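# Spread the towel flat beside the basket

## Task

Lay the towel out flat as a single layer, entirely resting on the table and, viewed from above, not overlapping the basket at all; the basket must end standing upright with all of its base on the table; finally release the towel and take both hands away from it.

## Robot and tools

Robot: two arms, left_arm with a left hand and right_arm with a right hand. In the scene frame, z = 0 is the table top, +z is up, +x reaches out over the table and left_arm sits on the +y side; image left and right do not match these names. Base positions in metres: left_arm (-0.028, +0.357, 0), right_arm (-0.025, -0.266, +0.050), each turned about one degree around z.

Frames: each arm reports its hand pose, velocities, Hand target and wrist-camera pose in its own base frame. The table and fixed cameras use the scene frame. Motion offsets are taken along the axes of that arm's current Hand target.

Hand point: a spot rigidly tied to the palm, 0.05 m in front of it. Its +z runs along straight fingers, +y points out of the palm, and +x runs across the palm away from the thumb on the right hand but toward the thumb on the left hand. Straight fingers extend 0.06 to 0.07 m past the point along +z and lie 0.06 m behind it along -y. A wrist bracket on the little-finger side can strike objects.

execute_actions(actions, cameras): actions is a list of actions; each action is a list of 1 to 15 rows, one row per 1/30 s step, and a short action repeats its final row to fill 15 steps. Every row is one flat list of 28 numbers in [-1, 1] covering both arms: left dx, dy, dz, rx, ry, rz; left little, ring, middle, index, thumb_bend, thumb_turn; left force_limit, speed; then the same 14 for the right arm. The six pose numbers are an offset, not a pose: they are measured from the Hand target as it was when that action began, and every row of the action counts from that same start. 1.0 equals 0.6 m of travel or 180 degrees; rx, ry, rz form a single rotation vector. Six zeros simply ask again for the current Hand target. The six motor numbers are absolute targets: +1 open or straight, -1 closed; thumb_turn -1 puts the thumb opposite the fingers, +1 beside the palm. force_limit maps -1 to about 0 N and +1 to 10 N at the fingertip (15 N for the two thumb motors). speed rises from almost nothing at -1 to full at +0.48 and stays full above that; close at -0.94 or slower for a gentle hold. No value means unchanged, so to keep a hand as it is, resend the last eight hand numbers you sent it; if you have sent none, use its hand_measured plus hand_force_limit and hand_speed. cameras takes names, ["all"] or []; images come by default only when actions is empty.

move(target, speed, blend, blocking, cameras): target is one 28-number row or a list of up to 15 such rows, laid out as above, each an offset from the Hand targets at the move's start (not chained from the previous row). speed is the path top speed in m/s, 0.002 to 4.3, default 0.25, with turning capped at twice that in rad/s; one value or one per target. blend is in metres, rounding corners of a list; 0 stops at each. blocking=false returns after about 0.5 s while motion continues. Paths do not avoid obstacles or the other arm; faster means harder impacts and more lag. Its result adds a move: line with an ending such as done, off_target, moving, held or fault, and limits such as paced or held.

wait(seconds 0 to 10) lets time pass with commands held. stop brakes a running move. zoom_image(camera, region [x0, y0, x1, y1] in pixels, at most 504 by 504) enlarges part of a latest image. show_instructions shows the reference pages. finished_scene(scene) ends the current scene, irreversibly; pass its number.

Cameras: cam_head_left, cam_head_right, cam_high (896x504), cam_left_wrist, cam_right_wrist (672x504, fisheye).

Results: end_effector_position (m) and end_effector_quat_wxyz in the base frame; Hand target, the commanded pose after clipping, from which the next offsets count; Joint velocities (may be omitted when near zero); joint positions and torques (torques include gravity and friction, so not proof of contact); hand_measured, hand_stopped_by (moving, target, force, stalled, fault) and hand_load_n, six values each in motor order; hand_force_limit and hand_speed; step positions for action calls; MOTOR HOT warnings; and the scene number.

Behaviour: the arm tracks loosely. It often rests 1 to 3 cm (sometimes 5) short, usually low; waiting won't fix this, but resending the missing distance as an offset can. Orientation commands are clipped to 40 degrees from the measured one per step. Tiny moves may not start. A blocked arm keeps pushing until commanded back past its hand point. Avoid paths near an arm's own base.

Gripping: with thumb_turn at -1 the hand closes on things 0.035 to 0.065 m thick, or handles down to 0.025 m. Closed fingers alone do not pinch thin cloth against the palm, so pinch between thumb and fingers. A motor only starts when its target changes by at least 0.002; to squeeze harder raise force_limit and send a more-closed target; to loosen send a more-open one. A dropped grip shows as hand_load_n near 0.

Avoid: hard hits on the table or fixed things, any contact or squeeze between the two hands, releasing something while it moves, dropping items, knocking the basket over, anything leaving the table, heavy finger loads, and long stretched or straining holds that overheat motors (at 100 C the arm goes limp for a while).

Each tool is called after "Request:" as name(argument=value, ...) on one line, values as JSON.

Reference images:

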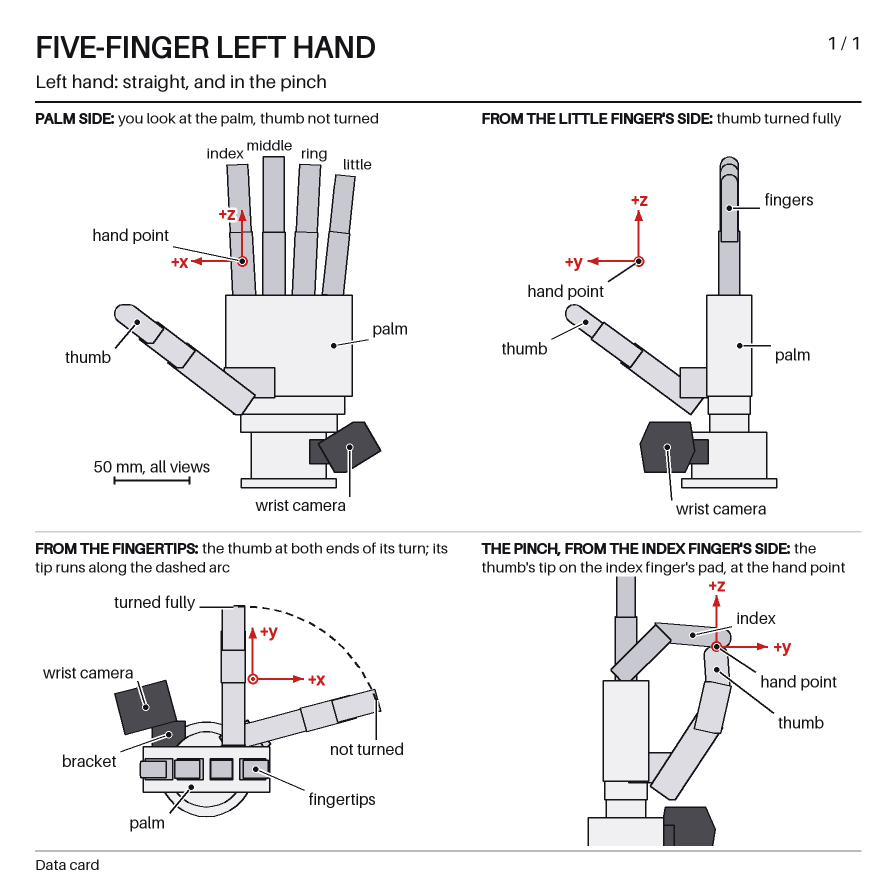

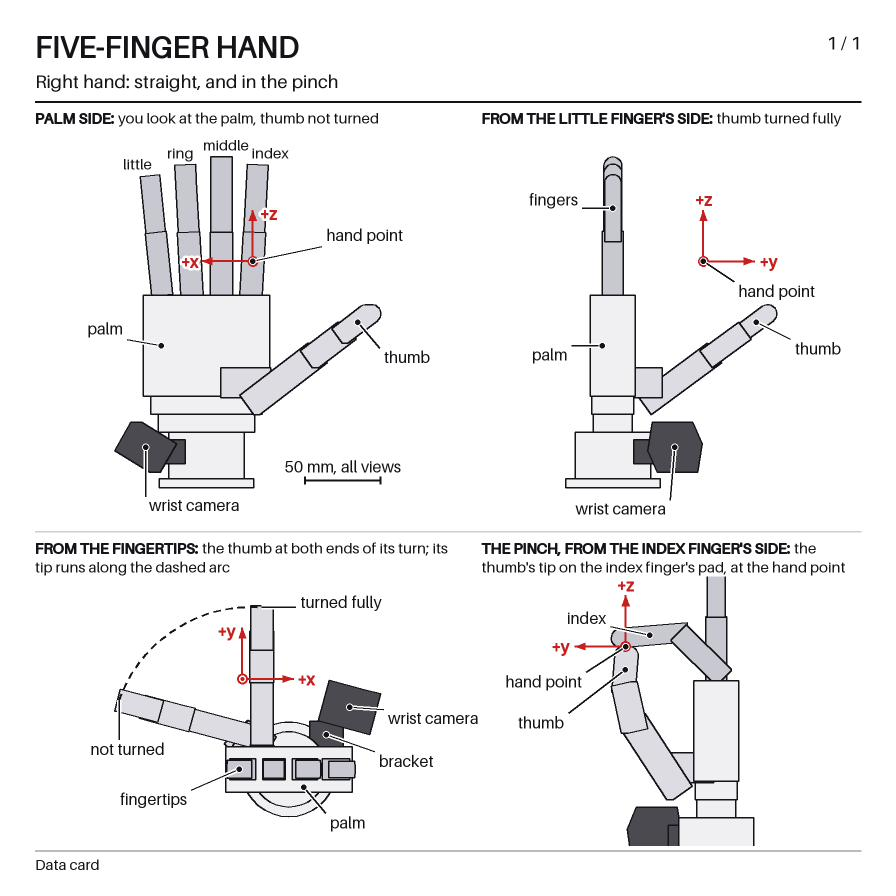

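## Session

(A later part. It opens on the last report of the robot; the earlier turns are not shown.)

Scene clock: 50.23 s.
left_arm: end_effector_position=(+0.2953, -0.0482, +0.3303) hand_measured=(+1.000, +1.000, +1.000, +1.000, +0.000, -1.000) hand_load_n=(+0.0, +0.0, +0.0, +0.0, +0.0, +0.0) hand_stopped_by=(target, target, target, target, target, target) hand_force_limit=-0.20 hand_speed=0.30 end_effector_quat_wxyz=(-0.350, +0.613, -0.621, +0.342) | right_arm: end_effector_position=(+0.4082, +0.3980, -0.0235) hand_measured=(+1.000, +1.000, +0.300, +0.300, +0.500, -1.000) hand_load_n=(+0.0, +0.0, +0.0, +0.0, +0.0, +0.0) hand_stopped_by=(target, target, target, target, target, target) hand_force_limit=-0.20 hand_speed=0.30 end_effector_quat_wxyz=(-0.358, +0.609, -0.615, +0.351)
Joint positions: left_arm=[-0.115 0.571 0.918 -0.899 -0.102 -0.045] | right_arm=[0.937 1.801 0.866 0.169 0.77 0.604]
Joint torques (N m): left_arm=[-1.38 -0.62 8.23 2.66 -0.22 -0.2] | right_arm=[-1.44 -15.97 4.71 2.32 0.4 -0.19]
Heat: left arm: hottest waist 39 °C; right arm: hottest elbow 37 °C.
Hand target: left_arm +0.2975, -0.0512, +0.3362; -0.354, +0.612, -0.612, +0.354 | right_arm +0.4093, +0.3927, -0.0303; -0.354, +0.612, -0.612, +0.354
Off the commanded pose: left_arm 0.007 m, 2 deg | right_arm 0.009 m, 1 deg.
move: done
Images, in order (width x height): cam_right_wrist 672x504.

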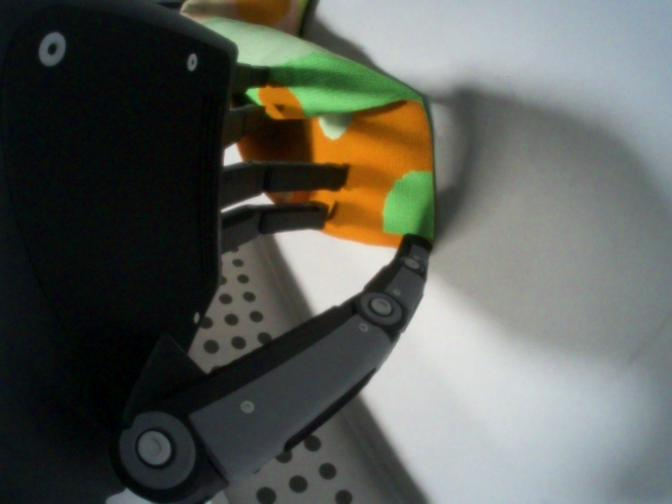

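Request:
move(target=[[0,0,0,0,0,0, 1,1,1,1,0,-1,-0.2,0.3, 0.0,-0.039,-0.032,0,0,0, 1,1,0.3,0.3,0.5,-1,-0.2,0.3],[0,0,0,0,0,0, 1,1,1,1,0,-1,-0.2,0.3, 0.042,-0.025,-0.057,0,0,0, 1,1,0.3,0.3,0.5,-1,-0.2,0.3],[0,0,0,0,0,0, 1,1,1,1,0,-1,-0.2,0.3, 0.042,0.01,-0.037,0,0,0, 1,1,0.3,0.3,0.5,-1,-0.2,0.3]], cameras=["cam_right_wrist"], speed=0.1)

Request:
zoom_image(camera="cam_right_wrist", region=[220, 80, 520, 330])

Scene clock: 53.77 s.
left_arm: end_effector_position=(+0.2953, -0.0482, +0.3303) hand_measured=(+1.000, +1.000, +1.000, +1.000, +0.000, -1.000) hand_load_n=(+0.0, +0.0, -0.5, -0.5, +0.0, +0.0) hand_stopped_by=(target, target, target, target, target, target) hand_force_limit=-0.20 hand_speed=0.30 end_effector_quat_wxyz=(-0.350, +0.613, -0.621, +0.342) | right_arm: end_effector_position=(+0.3858, +0.3672, -0.0240) hand_measured=(+1.000, +1.000, +0.300, +0.300, +0.500, -1.000) hand_load_n=(+0.0, +0.0, +0.0, +0.0, +0.0, +0.0) hand_stopped_by=(target, target, target, target, target, target) hand_force_limit=-0.20 hand_speed=0.30 end_effector_quat_wxyz=(-0.350, +0.613, -0.614, +0.353)
Joint positions: left_arm=[-0.115 0.571 0.918 -0.899 -0.102 -0.045] | right_arm=[0.937 1.733 0.764 0.186 0.771 0.604]
Joint torques (N m): left_arm=[-1.38 -0.79 8.1 2.62 -0.22 -0.17] | right_arm=[-0.91 -14.97 5.03 2.19 0.54 -0.13]
Heat: left arm: hottest waist 39 °C; right arm: hottest elbow 36 °C.
Hand target: left_arm +0.2975, -0.0512, +0.3362; -0.354, +0.612, -0.612, +0.354 | right_arm +0.3871, +0.3675, -0.0244; -0.354, +0.613, -0.612, +0.354
Off the commanded pose: left_arm 0.007 m, 2 deg | right_arm 0.001 m, 0 deg.
move: done
Images, in order (width x height): cam_right_wrist 672x504.

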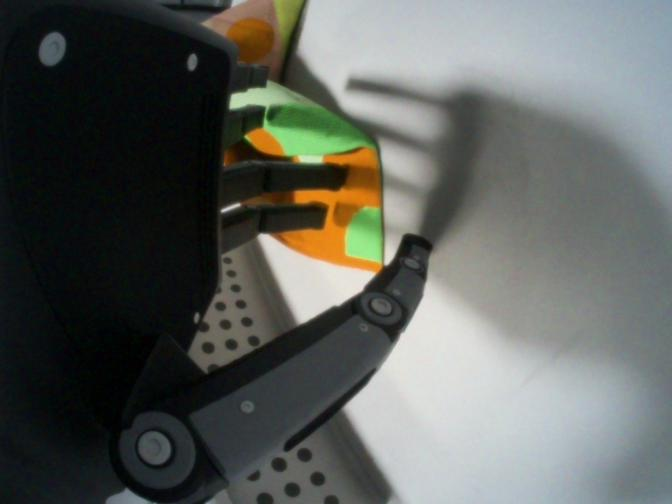

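Scaled by 1.680 from the camera's 672x504 image, which has a finer 960x720 frame.

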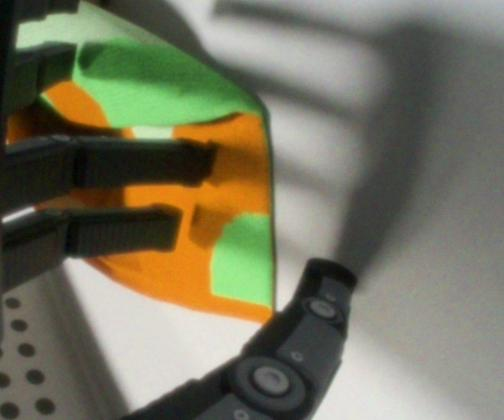

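Request:
move(target=[0,0,0,0,0,0, 1,1,1,1,0,-1,-0.2,0.3, 0.0,0.004,0.01,0,0,0, 1,1,-0.1,-0.1,0.5,-1,0.2,-0.3], cameras=["cam_right_wrist"], speed=0.1)

Request:
zoom_image(camera="cam_right_wrist", region=[220, 80, 520, 330])

Scene clock: 56.03 s.
left_arm: end_effector_position=(+0.2953, -0.0482, +0.3303) hand_measured=(+1.000, +1.000, +1.000, +1.000, +0.000, -1.000) hand_load_n=(+0.0, +0.0, +0.0, +0.0, +0.0, +0.0) hand_stopped_by=(target, target, target, target, target, target) hand_force_limit=-0.20 hand_speed=0.30 end_effector_quat_wxyz=(-0.350, +0.613, -0.621, +0.342) | right_arm: end_effector_position=(+0.3870, +0.3690, -0.0269) hand_measured=(+1.000, +1.000, -0.100, -0.100, +0.500, -1.000) hand_load_n=(+0.0, +0.0, +0.0, +0.0, +0.0, +0.0) hand_stopped_by=(target, target, target, target, target, target) hand_force_limit=0.20 hand_speed=-0.30 end_effector_quat_wxyz=(-0.354, +0.612, -0.614, +0.352)
Joint positions: left_arm=[-0.115 0.571 0.918 -0.899 -0.102 -0.045] | right_arm=[0.936 1.745 0.764 0.206 0.769 0.603]
Joint torques (N m): left_arm=[-1.08 -1.32 8.28 2.63 -0.19 -0.17] | right_arm=[-1.32 -14.62 5.39 2.21 0.39 -0.2]
Heat: left arm: hottest waist 39 °C; right arm: hottest elbow 36 °C.
Hand target: left_arm +0.2975, -0.0512, +0.3362; -0.354, +0.612, -0.612, +0.354 | right_arm +0.3910, +0.3675, -0.0294; -0.354, +0.613, -0.612, +0.354
Off the commanded pose: left_arm 0.007 m, 2 deg | right_arm 0.005 m, 0 deg.
move: done
Images, in order (width x height): cam_right_wrist 672x504.

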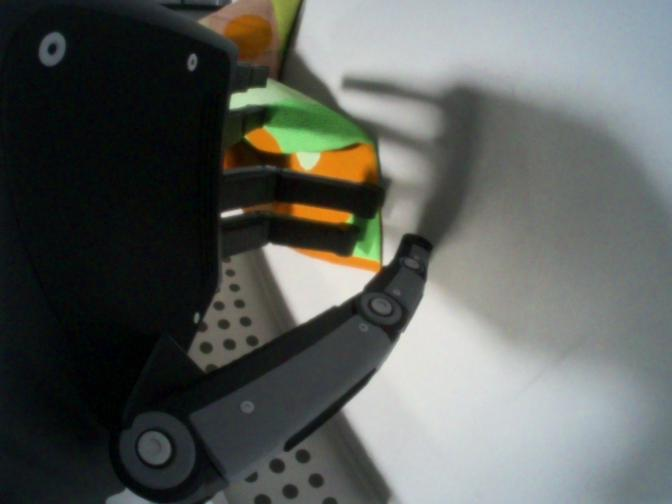

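Scaled by 1.680 from the camera's 672x504 image, which has a finer 960x720 frame.

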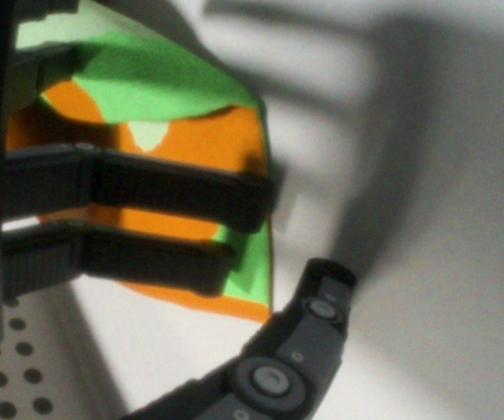

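Request:
move(target=[[0,0,0,0,0,0, 1,1,1,1,0,-1,-0.2,0.3, 0.0,-0.012,-0.003,0,0,0, 1,1,0.4,0.4,0.5,-1,0.2,0.3],[0,0,0,0,0,0, 1,1,1,1,0,-1,-0.2,0.3, 0.0,-0.025,0.032,0,0,0, 1,1,0.4,0.4,0.5,-1,0.2,0.3],[0,0,0,0,0,0, 1,1,1,1,0,-1,-0.2,0.3, 0.0,-0.01,0.04,0,0,0, 1,1,0,0,0.5,-1,0.2,-0.3]], cameras=["cam_right_wrist"], speed=0.1)

Request:
zoom_image(camera="cam_right_wrist", region=[220, 80, 520, 330])

Scene clock: 59.33 s.
left_arm: end_effector_position=(+0.2953, -0.0482, +0.3303) hand_measured=(+1.000, +1.000, +1.000, +1.000, +0.000, -1.000) hand_load_n=(+0.0, +0.0, +0.0, +0.0, +0.0, +0.0) hand_stopped_by=(target, target, target, target, target, target) hand_force_limit=-0.20 hand_speed=0.30 end_effector_quat_wxyz=(-0.350, +0.613, -0.621, +0.342) | right_arm: end_effector_position=(+0.4117, +0.3648, -0.0267) hand_measured=(+1.000, +1.000, +0.000, +0.000, +0.500, -1.000) hand_load_n=(+0.0, +0.0, +0.5, +0.5, +0.0, +0.0) hand_stopped_by=(target, target, target, target, target, target) hand_force_limit=0.20 hand_speed=-0.30 end_effector_quat_wxyz=(-0.361, +0.604, -0.617, +0.354)
Joint positions: left_arm=[-0.115 0.571 0.918 -0.899 -0.102 -0.045] | right_arm=[0.888 1.771 0.784 0.26 0.743 0.562]
Joint torques (N m): left_arm=[-1.2 -0.97 8.21 2.51 -0.23 -0.15] | right_arm=[-1.08 -13.33 6.6 1.61 0.16 -0.19]
Heat: left arm: hottest waist 39 °C; right arm: hottest elbow 36 °C.
Hand target: left_arm +0.2975, -0.0512, +0.3362; -0.354, +0.612, -0.612, +0.354 | right_arm +0.4148, +0.3674, -0.0362; -0.354, +0.613, -0.612, +0.354
Off the commanded pose: left_arm 0.007 m, 2 deg | right_arm 0.010 m, 1 deg.
move: done; target 3's new numbers were sent with right_arm's hand 0.011 m and 1 deg from that target
Images, in order (width x height): cam_right_wrist 672x504.

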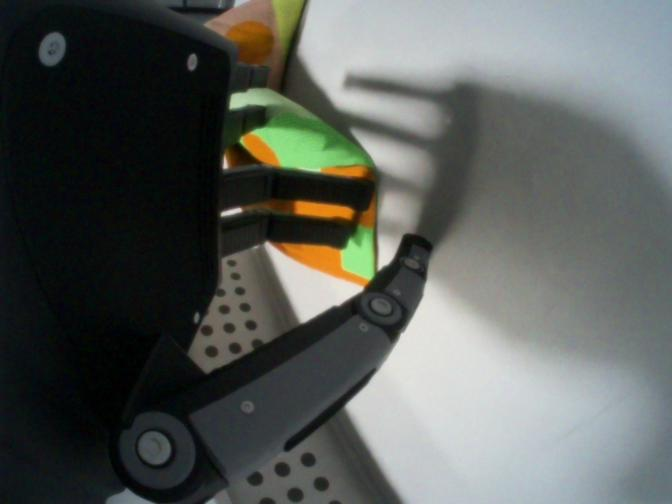

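Scaled by 1.680 from the camera's 672x504 image, which has a finer 960x720 frame.

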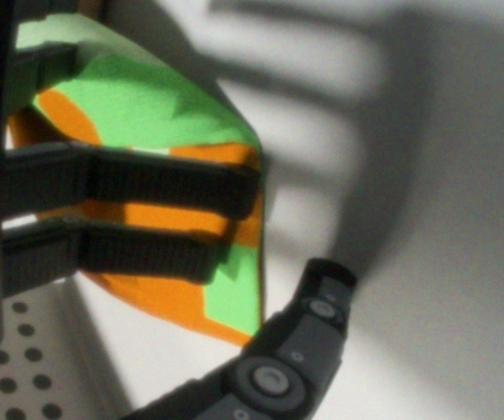

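Request:
wait(seconds=0.1, cameras=["cam_high","cam_head_left","cam_left_wrist"])

Request:
zoom_image(camera="cam_high", region=[340, 160, 480, 370])

Request:
zoom_image(camera="cam_left_wrist", region=[200, 200, 400, 400])

Scene clock: 60.10 s.
left_arm: end_effector_position=(+0.2953, -0.0482, +0.3303) hand_measured=(+1.000, +1.000, +1.000, +1.000, +0.000, -1.000) hand_load_n=(+0.0, +0.0, +0.0, +0.0, +0.0, +0.0) hand_stopped_by=(target, target, target, target, target, target) hand_force_limit=-0.20 hand_speed=0.30 end_effector_quat_wxyz=(-0.350, +0.613, -0.621, +0.342) | right_arm: end_effector_position=(+0.4117, +0.3648, -0.0267) hand_measured=(+1.000, +1.000, +0.000, +0.000, +0.500, -1.000) hand_load_n=(+0.0, -0.5, +0.5, +0.0, +0.0, +0.0) hand_stopped_by=(target, target, target, target, target, target) hand_force_limit=0.20 hand_speed=-0.30 end_effector_quat_wxyz=(-0.361, +0.604, -0.617, +0.354)
Joint positions: left_arm=[-0.115 0.571 0.918 -0.899 -0.102 -0.045] | right_arm=[0.888 1.771 0.784 0.26 0.743 0.562]
Joint torques (N m): left_arm=[-1.03 -0.26 8.25 2.52 -0.23 -0.18] | right_arm=[-0.67 -13.04 6.75 1.57 0.12 -0.22]
Heat: left arm: hottest waist 39 °C; right arm: hottest elbow 36 °C.
Hand target: left_arm +0.2975, -0.0512, +0.3362; -0.354, +0.612, -0.612, +0.354 | right_arm +0.4148, +0.3674, -0.0362; -0.354, +0.613, -0.612, +0.354
Off the commanded pose: left_arm 0.007 m, 2 deg | right_arm 0.010 m, 1 deg.
wait: 0.10 s; at rest from the start
Images, in order (width x height): cam_head_left 896x504, cam_high 896x504, cam_left_wrist 672x504.

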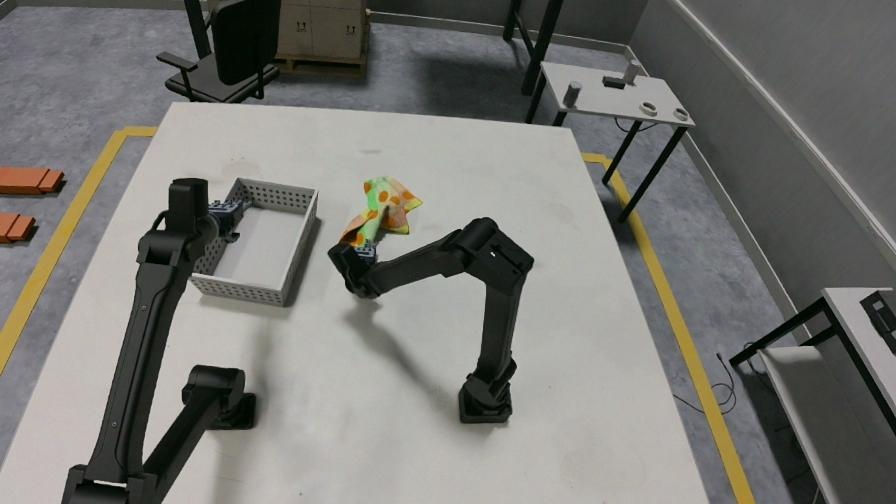

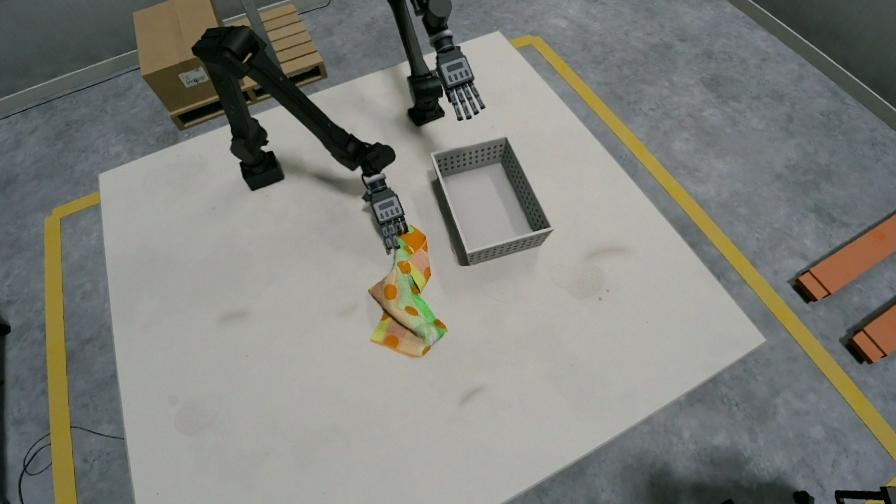

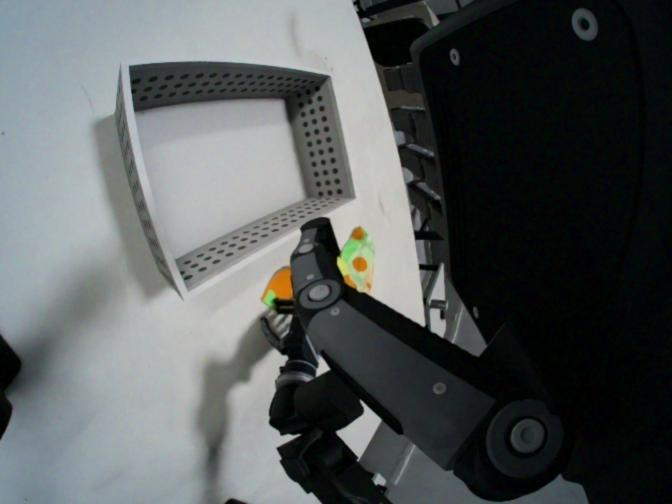

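Scaled by 2.400 from the camera's 896x504 image, which has a finer 1280x720 frame.

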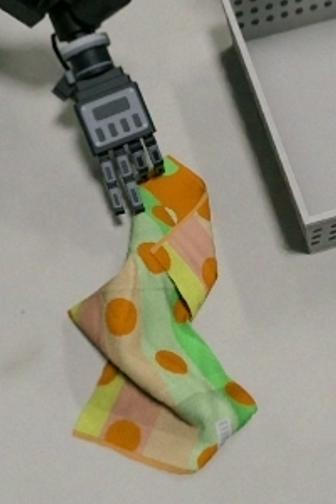

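Scaled by 2.520 from the camera's 672x504 image, which has a finer 960x720 frame.

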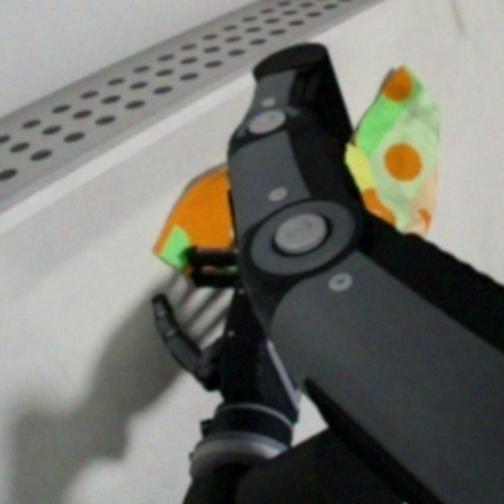

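Request:
move(target=[[0,0,0,0,0,0, 1,1,1,1,0,-1,-0.2,0.3, 0.0,-0.05,-0.029,0,0,0, 1,1,0.3,0.3,0.5,-1,0.2,0.3],[0,0,0,0,0,0, 1,1,1,1,0,-1,-0.2,0.3, -0.008,-0.079,0.0215,0,0,0, 1,1,0.3,0.3,0.5,-1,0.2,0.3],[0,0,0,0,0,0, 1,1,1,1,0,-1,-0.2,0.3, -0.008,-0.022,0.0547,0,0,0, 1,1,0.3,0.3,0.5,-1,0.2,0.3]], cameras=["cam_right_wrist","cam_left_wrist"], speed=0.1)

Request:
zoom_image(camera="cam_right_wrist", region=[220, 80, 520, 330])

Request:
zoom_image(camera="cam_left_wrist", region=[200, 200, 400, 400])

Scene clock: 64.20 s.
left_arm: end_effector_position=(+0.2953, -0.0482, +0.3303) hand_measured=(+1.000, +1.000, +1.000, +1.000, +0.000, -1.000) hand_load_n=(+0.0, +0.0, +0.0, +0.0, +0.0, +0.0) hand_stopped_by=(target, target, target, target, target, target) hand_force_limit=-0.20 hand_speed=0.30 end_effector_quat_wxyz=(-0.350, +0.613, -0.621, +0.342) | right_arm: end_effector_position=(+0.4458, +0.3684, -0.0287) hand_measured=(+1.000, +1.000, +0.300, +0.300, +0.500, -1.000) hand_load_n=(+0.0, +0.0, +0.5, +0.0, +0.0, +0.0) hand_stopped_by=(target, target, target, target, target, target) hand_force_limit=0.20 hand_speed=0.30 end_effector_quat_wxyz=(-0.361, +0.603, -0.617, +0.354)
Joint positions: left_arm=[-0.115 0.571 0.918 -0.899 -0.102 -0.045] | right_arm=[0.835 1.821 0.852 0.273 0.704 0.516]
Joint torques (N m): left_arm=[-1.08 -1.14 8.16 2.55 -0.19 -0.17] | right_arm=[-0.91 -13.39 7.21 1.76 0.12 -0.21]
Heat: left arm: hottest waist 39 °C; right arm: hottest elbow 36 °C.
Hand target: left_arm +0.2975, -0.0512, +0.3362; -0.354, +0.612, -0.612, +0.354 | right_arm +0.4498, +0.3722, -0.0413; -0.353, +0.613, -0.612, +0.354
Off the commanded pose: left_arm 0.007 m, 2 deg | right_arm 0.014 m, 1 deg.
move: off_target (right_arm)
Images, in order (width x height): cam_left_wrist 672x504, cam_right_wrist 672x504.

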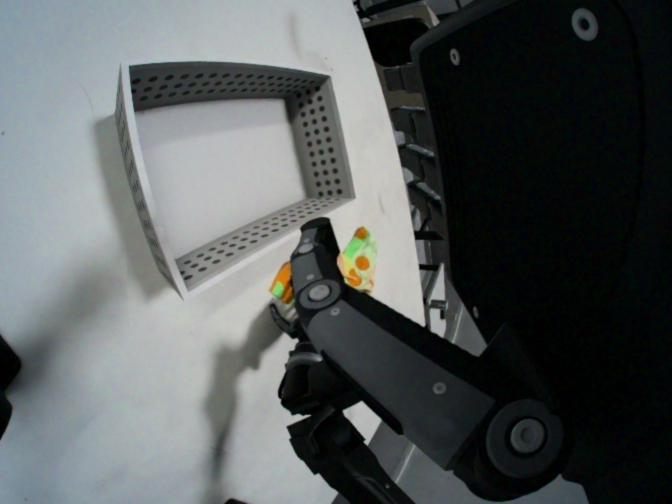

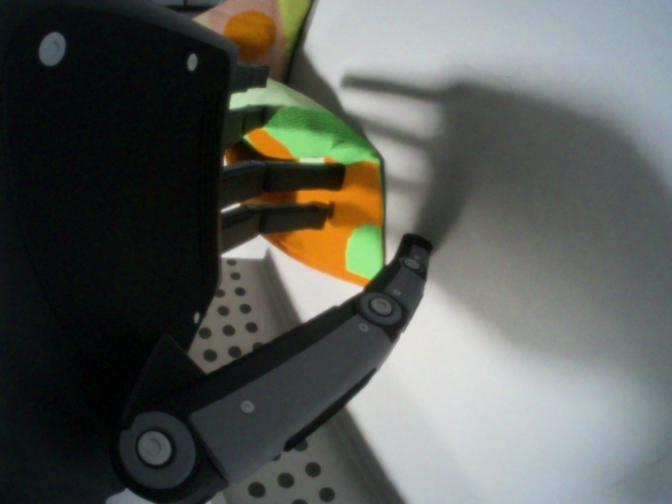

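Scaled by 1.680 from the camera's 672x504 image, which has a finer 960x720 frame.

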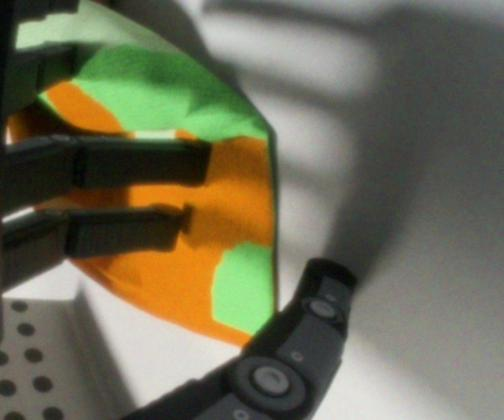

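Scaled by 2.520 from the camera's 672x504 image, which has a finer 960x720 frame.

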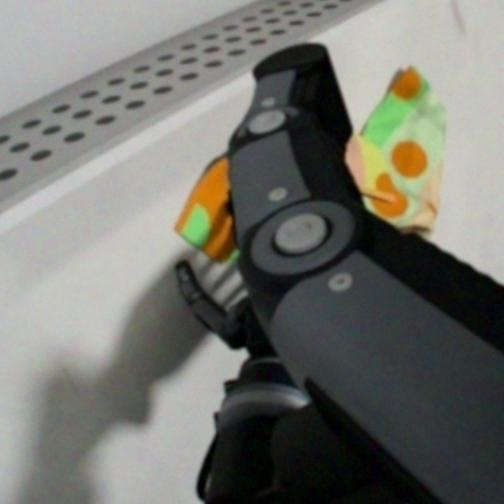

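Request:
move(target=[0,0,0,0,0,0, 1,1,1,1,0,-1,-0.2,0.3, 0,0,0,0,0,0, 1,1,-0.2,-0.2,0.5,-1,0.2,-0.2], cameras=["cam_right_wrist","cam_left_wrist"], speed=0.1)

Request:
zoom_image(camera="cam_right_wrist", region=[220, 80, 520, 330])

Request:
zoom_image(camera="cam_left_wrist", region=[200, 200, 400, 400])

Scene clock: 65.73 s.
left_arm: end_effector_position=(+0.2953, -0.0482, +0.3303) hand_measured=(+1.000, +1.000, +1.000, +1.000, +0.000, -1.000) hand_load_n=(+0.0, -0.5, +0.0, +0.0, +0.0, +0.0) hand_stopped_by=(target, target, target, target, target, target) hand_force_limit=-0.20 hand_speed=0.30 end_effector_quat_wxyz=(-0.350, +0.613, -0.621, +0.342) | right_arm: end_effector_position=(+0.4481, +0.3697, -0.0289) hand_measured=(+1.000, +1.000, -0.200, -0.200, +0.500, -1.000) hand_load_n=(+0.0, +0.0, +0.0, +0.0, -2.5, -1.0) hand_stopped_by=(target, target, target, target, target, target) hand_force_limit=0.20 hand_speed=-0.20 end_effector_quat_wxyz=(-0.363, +0.602, -0.617, +0.354)
Joint positions: left_arm=[-0.115 0.571 0.918 -0.899 -0.102 -0.045] | right_arm=[0.833 1.826 0.857 0.278 0.703 0.516]
Joint torques (N m): left_arm=[-0.73 -1.26 8.16 2.48 -0.17 -0.19] | right_arm=[-0.73 -14.21 6.79 1.48 0.14 -0.2]
Heat: left arm: hottest waist 39 °C; right arm: hottest elbow 36 °C.
Hand target: left_arm +0.2975, -0.0512, +0.3362; -0.354, +0.612, -0.612, +0.354 | right_arm +0.4498, +0.3723, -0.0413; -0.354, +0.613, -0.612, +0.354
Off the commanded pose: left_arm 0.007 m, 2 deg | right_arm 0.013 m, 2 deg.
move: off_target (right_arm)
Images, in order (width x height): cam_left_wrist 672x504, cam_right_wrist 672x504.

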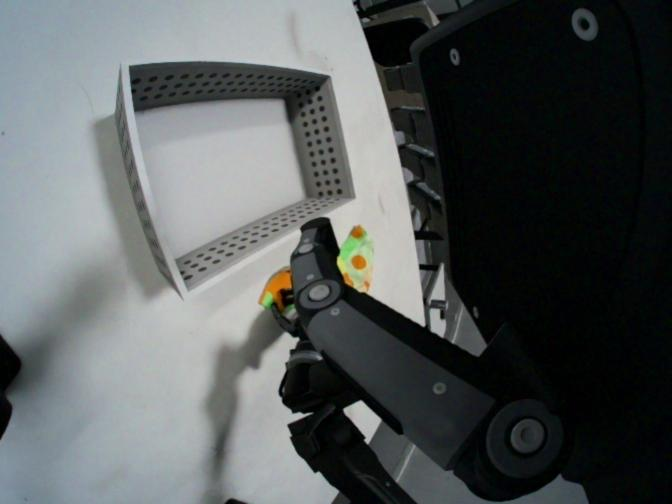

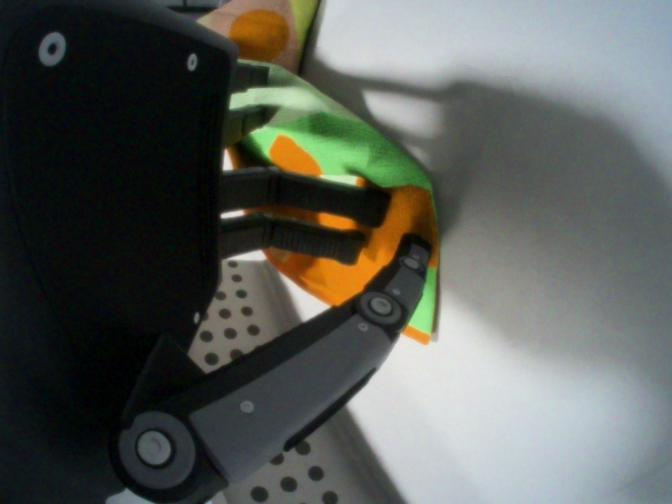

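Scaled by 1.680 from the camera's 672x504 image, which has a finer 960x720 frame.

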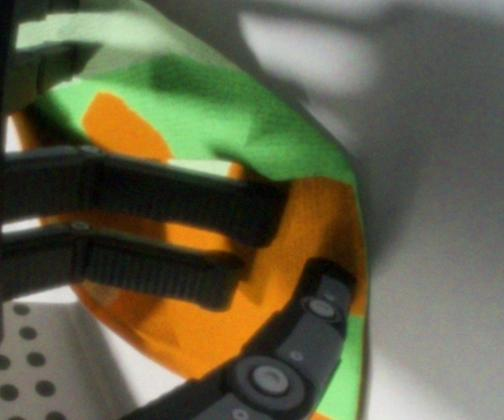

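Scaled by 2.520 from the camera's 672x504 image, which has a finer 960x720 frame.

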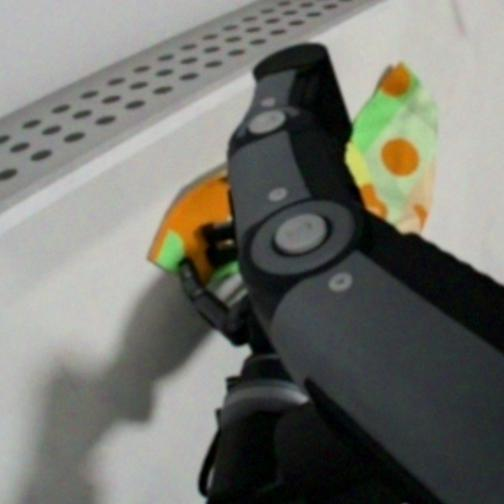

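Request:
move(target=[0,0,0,0,0,0, 1,1,1,1,0,-1,-0.2,0.3, 0,0,0,0,0,0, 1,1,-0.6,-0.6,-0.1,-1,0.3,-0.3], cameras=["cam_right_wrist","cam_left_wrist"], speed=0.1)

Request:
zoom_image(camera="cam_right_wrist", region=[220, 80, 520, 330])

Request:
zoom_image(camera="cam_left_wrist", region=[200, 200, 400, 400])

Scene clock: 67.03 s.
left_arm: end_effector_position=(+0.2953, -0.0482, +0.3303) hand_measured=(+1.000, +1.000, +1.000, +1.000, +0.000, -1.000) hand_load_n=(+0.0, +0.0, +0.0, +0.0, +0.0, +0.5) hand_stopped_by=(target, target, target, target, target, target) hand_force_limit=-0.20 hand_speed=0.30 end_effector_quat_wxyz=(-0.350, +0.613, -0.621, +0.342) | right_arm: end_effector_position=(+0.4473, +0.3697, -0.0314) hand_measured=(+1.000, +1.000, -0.400, -0.600, +0.382, -1.000) hand_load_n=(+0.0, +0.0, +15.0, +0.0, +11.0, +0.5) hand_stopped_by=(target, target, force, target, force, target) hand_force_limit=0.30 hand_speed=-0.30 end_effector_quat_wxyz=(-0.361, +0.604, -0.617, +0.353)
Joint positions: left_arm=[-0.115 0.571 0.918 -0.899 -0.102 -0.045] | right_arm=[0.833 1.83 0.857 0.278 0.7 0.516]
Joint torques (N m): left_arm=[-0.91 -0.85 8.32 2.5 -0.21 -0.16] | right_arm=[-0.56 -14.39 6.79 1.59 0.25 -0.2]
Heat: left arm: hottest waist 39 °C; right arm: hottest elbow 36 °C.
Hand target: left_arm +0.2975, -0.0512, +0.3362; -0.354, +0.612, -0.612, +0.354 | right_arm +0.4499, +0.3723, -0.0412; -0.354, +0.613, -0.612, +0.354
Off the commanded pose: left_arm 0.007 m, 2 deg | right_arm 0.011 m, 1 deg.
move: off_target (right_arm)
Images, in order (width x height): cam_left_wrist 672x504, cam_right_wrist 672x504.

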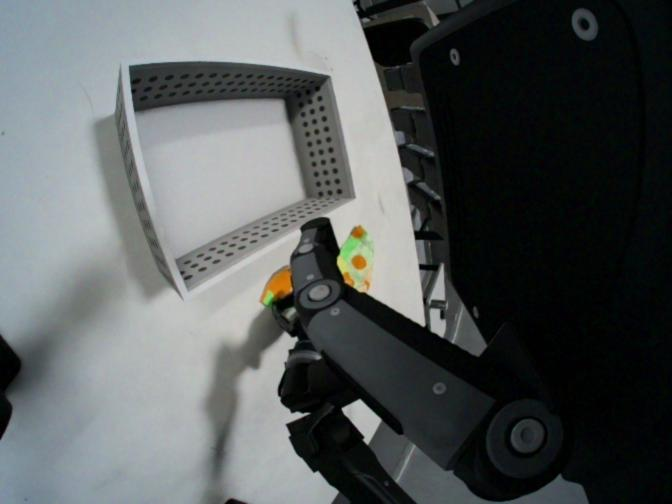

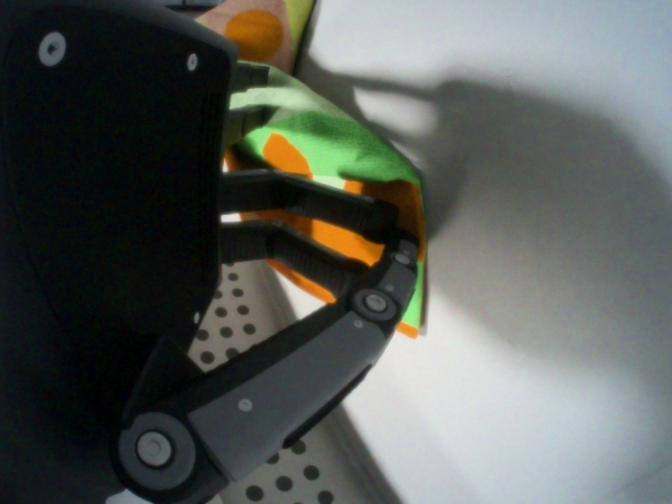

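Scaled by 1.680 from the camera's 672x504 image, which has a finer 960x720 frame.

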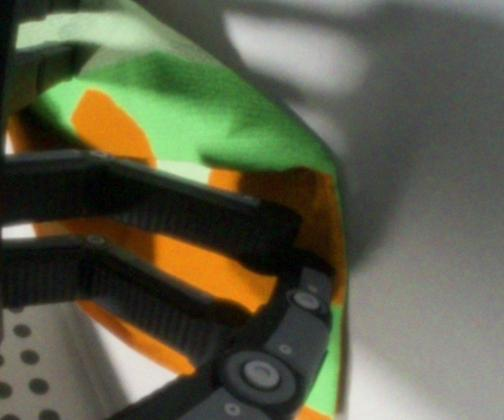

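Scaled by 2.520 from the camera's 672x504 image, which has a finer 960x720 frame.

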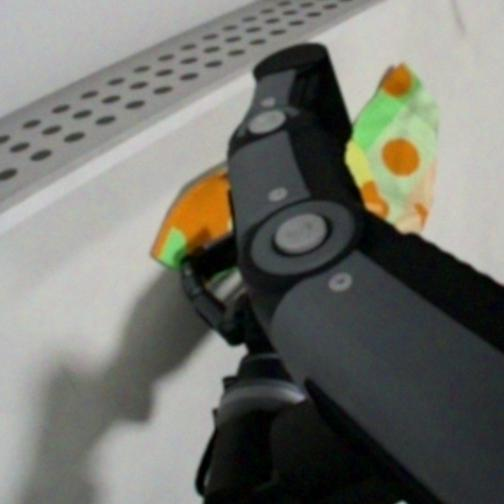

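Request:
move(target=[0,0,0,0,0,0, 1,1,1,1,0,-1,-0.2,0.3, 0,-0.13,-0.075,0,0,0, 1,1,-0.6,-0.6,-0.1,-1,0.3,-0.3], cameras=["cam_right_wrist","cam_left_wrist","cam_high"], speed=0.1)

Request:
zoom_image(camera="cam_right_wrist", region=[220, 80, 520, 330])

Request:
zoom_image(camera="cam_left_wrist", region=[200, 200, 400, 400])

Scene clock: 69.40 s.
left_arm: end_effector_position=(+0.2953, -0.0482, +0.3303) hand_measured=(+1.000, +1.000, +1.000, +1.000, +0.000, -1.000) hand_load_n=(+0.0, +0.0, +0.0, +0.0, +0.0, +0.0) hand_stopped_by=(target, target, target, target, target, target) hand_force_limit=-0.20 hand_speed=0.30 end_effector_quat_wxyz=(-0.350, +0.613, -0.621, +0.342) | right_arm: end_effector_position=(+0.4367, +0.3584, +0.0255) hand_measured=(+1.000, +1.000, -0.400, -0.600, +0.382, -1.000) hand_load_n=(-0.5, +0.0, +15.0, +0.0, +11.5, +1.0) hand_stopped_by=(target, target, force, target, force, target) hand_force_limit=0.30 hand_speed=-0.30 end_effector_quat_wxyz=(-0.336, +0.619, -0.616, +0.354)
Joint positions: left_arm=[-0.115 0.571 0.918 -0.899 -0.102 -0.045] | right_arm=[0.833 1.668 0.88 0.035 0.699 0.515]
Joint torques (N m): left_arm=[-0.73 -1.03 8.18 2.52 -0.21 -0.2] | right_arm=[-0.67 -17.14 10.07 1.2 0.39 -0.2]
Heat: left arm: hottest waist 39 °C; right arm: hottest elbow 36 °C.
Hand target: left_arm +0.2975, -0.0512, +0.3362; -0.354, +0.612, -0.612, +0.354 | right_arm +0.4497, +0.3723, +0.0487; -0.353, +0.613, -0.612, +0.354
Off the commanded pose: left_arm 0.007 m, 2 deg | right_arm 0.030 m, 2 deg.
move: off_target (right_arm)
Images, in order (width x height): cam_high 896x504, cam_left_wrist 672x504, cam_right_wrist 672x504.

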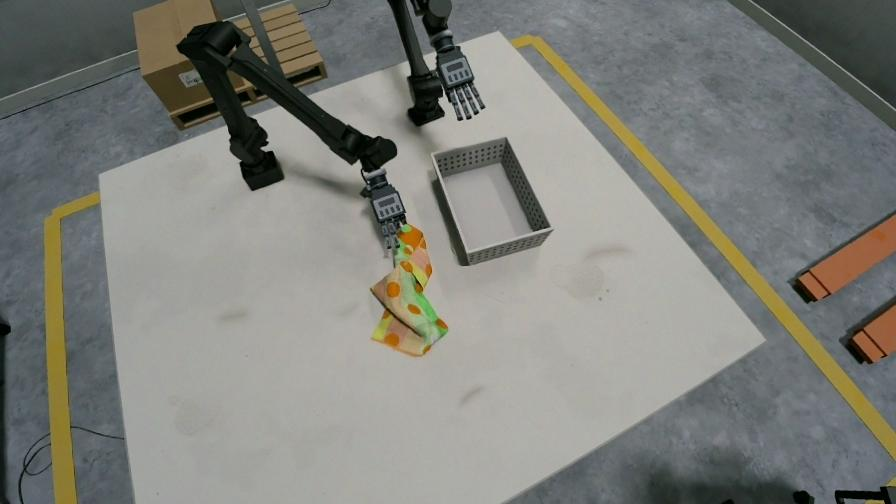

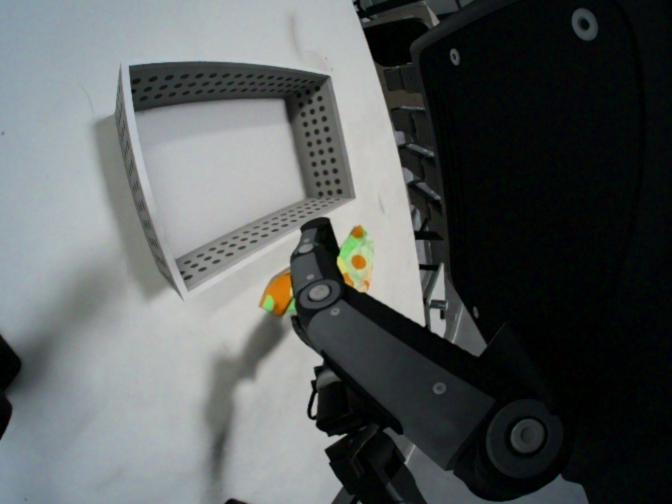

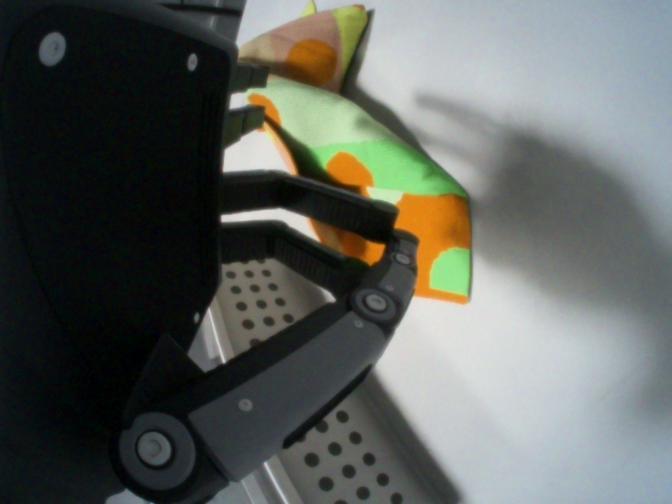

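Scaled by 1.680 from the camera's 672x504 image, which has a finer 960x720 frame.

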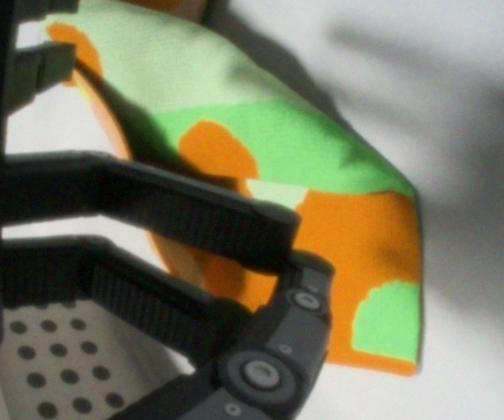

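Scaled by 2.520 from the camera's 672x504 image, which has a finer 960x720 frame.

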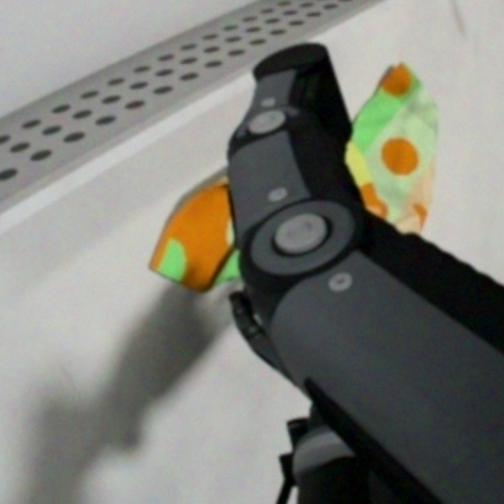

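Request:
move(target=[0,0,0,0,0,0, 1,1,1,1,0,-1,-0.2,0.3, 0,0.014,0.008,0.111,0,0, 1,1,0.5,0.5,0.05,-1,0.2,0.3], cameras=["cam_right_wrist","cam_left_wrist","cam_high"], speed=0.15)

Request:
zoom_image(camera="cam_right_wrist", region=[220, 80, 520, 330])

Request:
zoom_image(camera="cam_left_wrist", region=[200, 200, 400, 400])

Scene clock: 74.63 s.
left_arm: end_effector_position=(+0.2953, -0.0482, +0.3303) hand_measured=(+1.000, +1.000, +1.000, +1.000, +0.000, -1.000) hand_load_n=(+0.0, +0.0, +0.0, +0.0, +0.0, +0.0) hand_stopped_by=(target, target, target, target, target, target) hand_force_limit=-0.20 hand_speed=0.30 end_effector_quat_wxyz=(-0.350, +0.613, -0.621, +0.342) | right_arm: end_effector_position=(+0.4523, +0.3707, +0.0406) hand_measured=(+1.000, +1.000, +0.500, +0.500, +0.378, -1.000) hand_load_n=(+0.0, +0.0, +0.0, +0.0, +0.0, +0.0) hand_stopped_by=(target, target, target, target, force, target) hand_force_limit=0.20 hand_speed=0.30 end_effector_quat_wxyz=(-0.453, +0.539, -0.547, +0.452)
Joint positions: left_arm=[-0.115 0.571 0.918 -0.899 -0.102 -0.045] | right_arm=[0.898 1.792 0.752 0.753 0.884 0.232]
Joint torques (N m): left_arm=[-0.97 -1.14 8.25 2.47 -0.19 -0.16] | right_arm=[-0.15 -15.38 4.63 2.63 0.39 -0.23]
Heat: left arm: hottest waist 39 °C; right arm: hottest elbow 36 °C.
Hand target: left_arm +0.2975, -0.0512, +0.3362; -0.354, +0.612, -0.612, +0.354 | right_arm +0.4497, +0.3723, +0.0390; -0.454, +0.542, -0.541, +0.455
Off the commanded pose: left_arm 0.007 m, 2 deg | right_arm 0.004 m, 1 deg.
move: done
Images, in order (width x height): cam_high 896x504, cam_left_wrist 672x504, cam_right_wrist 672x504.

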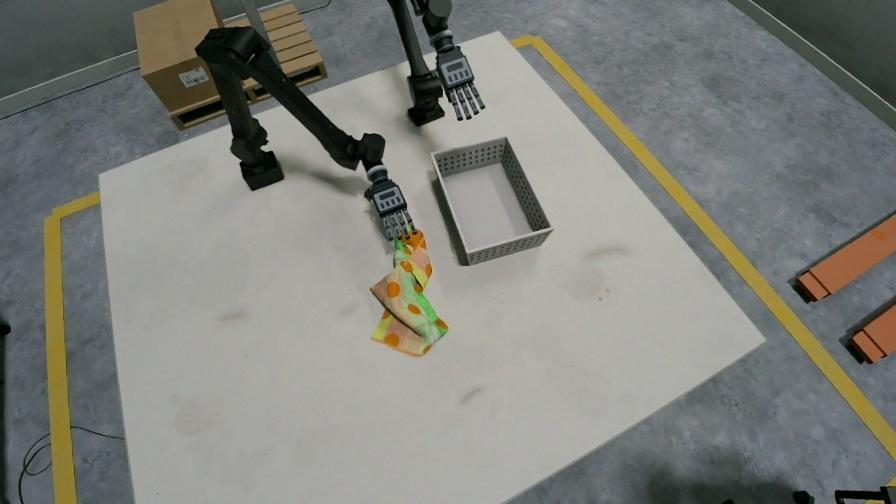

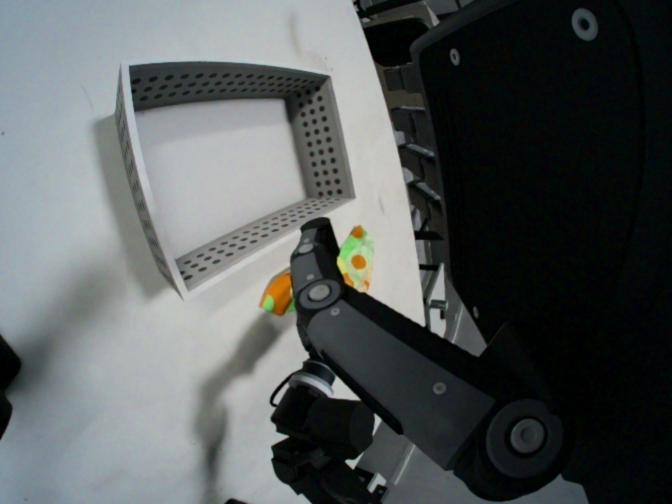

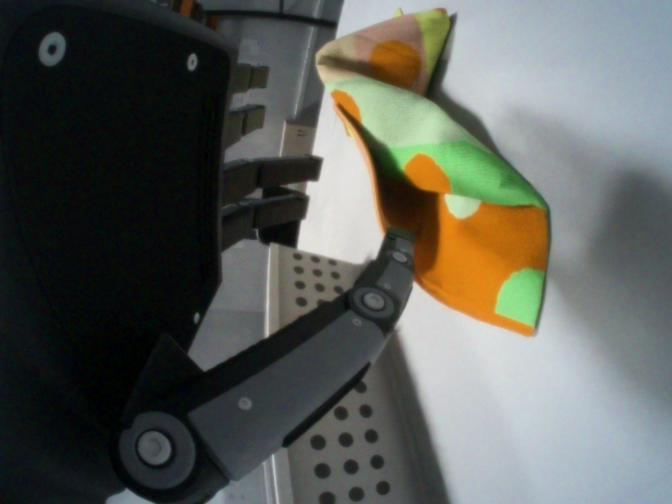

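Scaled by 1.680 from the camera's 672x504 image, which has a finer 960x720 frame.

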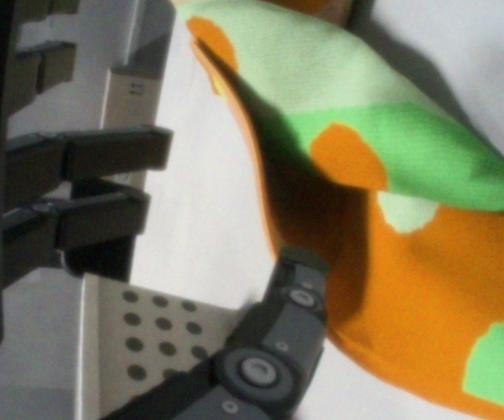

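Scaled by 2.520 from the camera's 672x504 image, which has a finer 960x720 frame.

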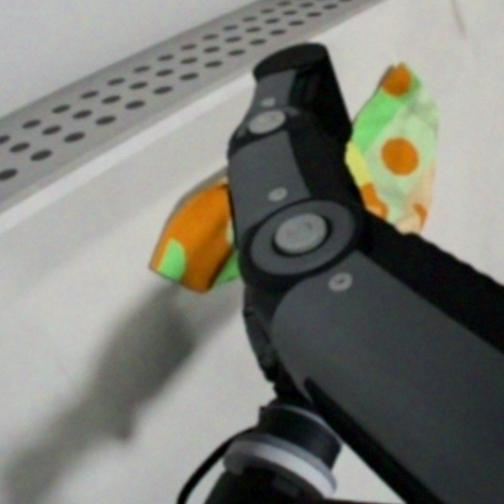

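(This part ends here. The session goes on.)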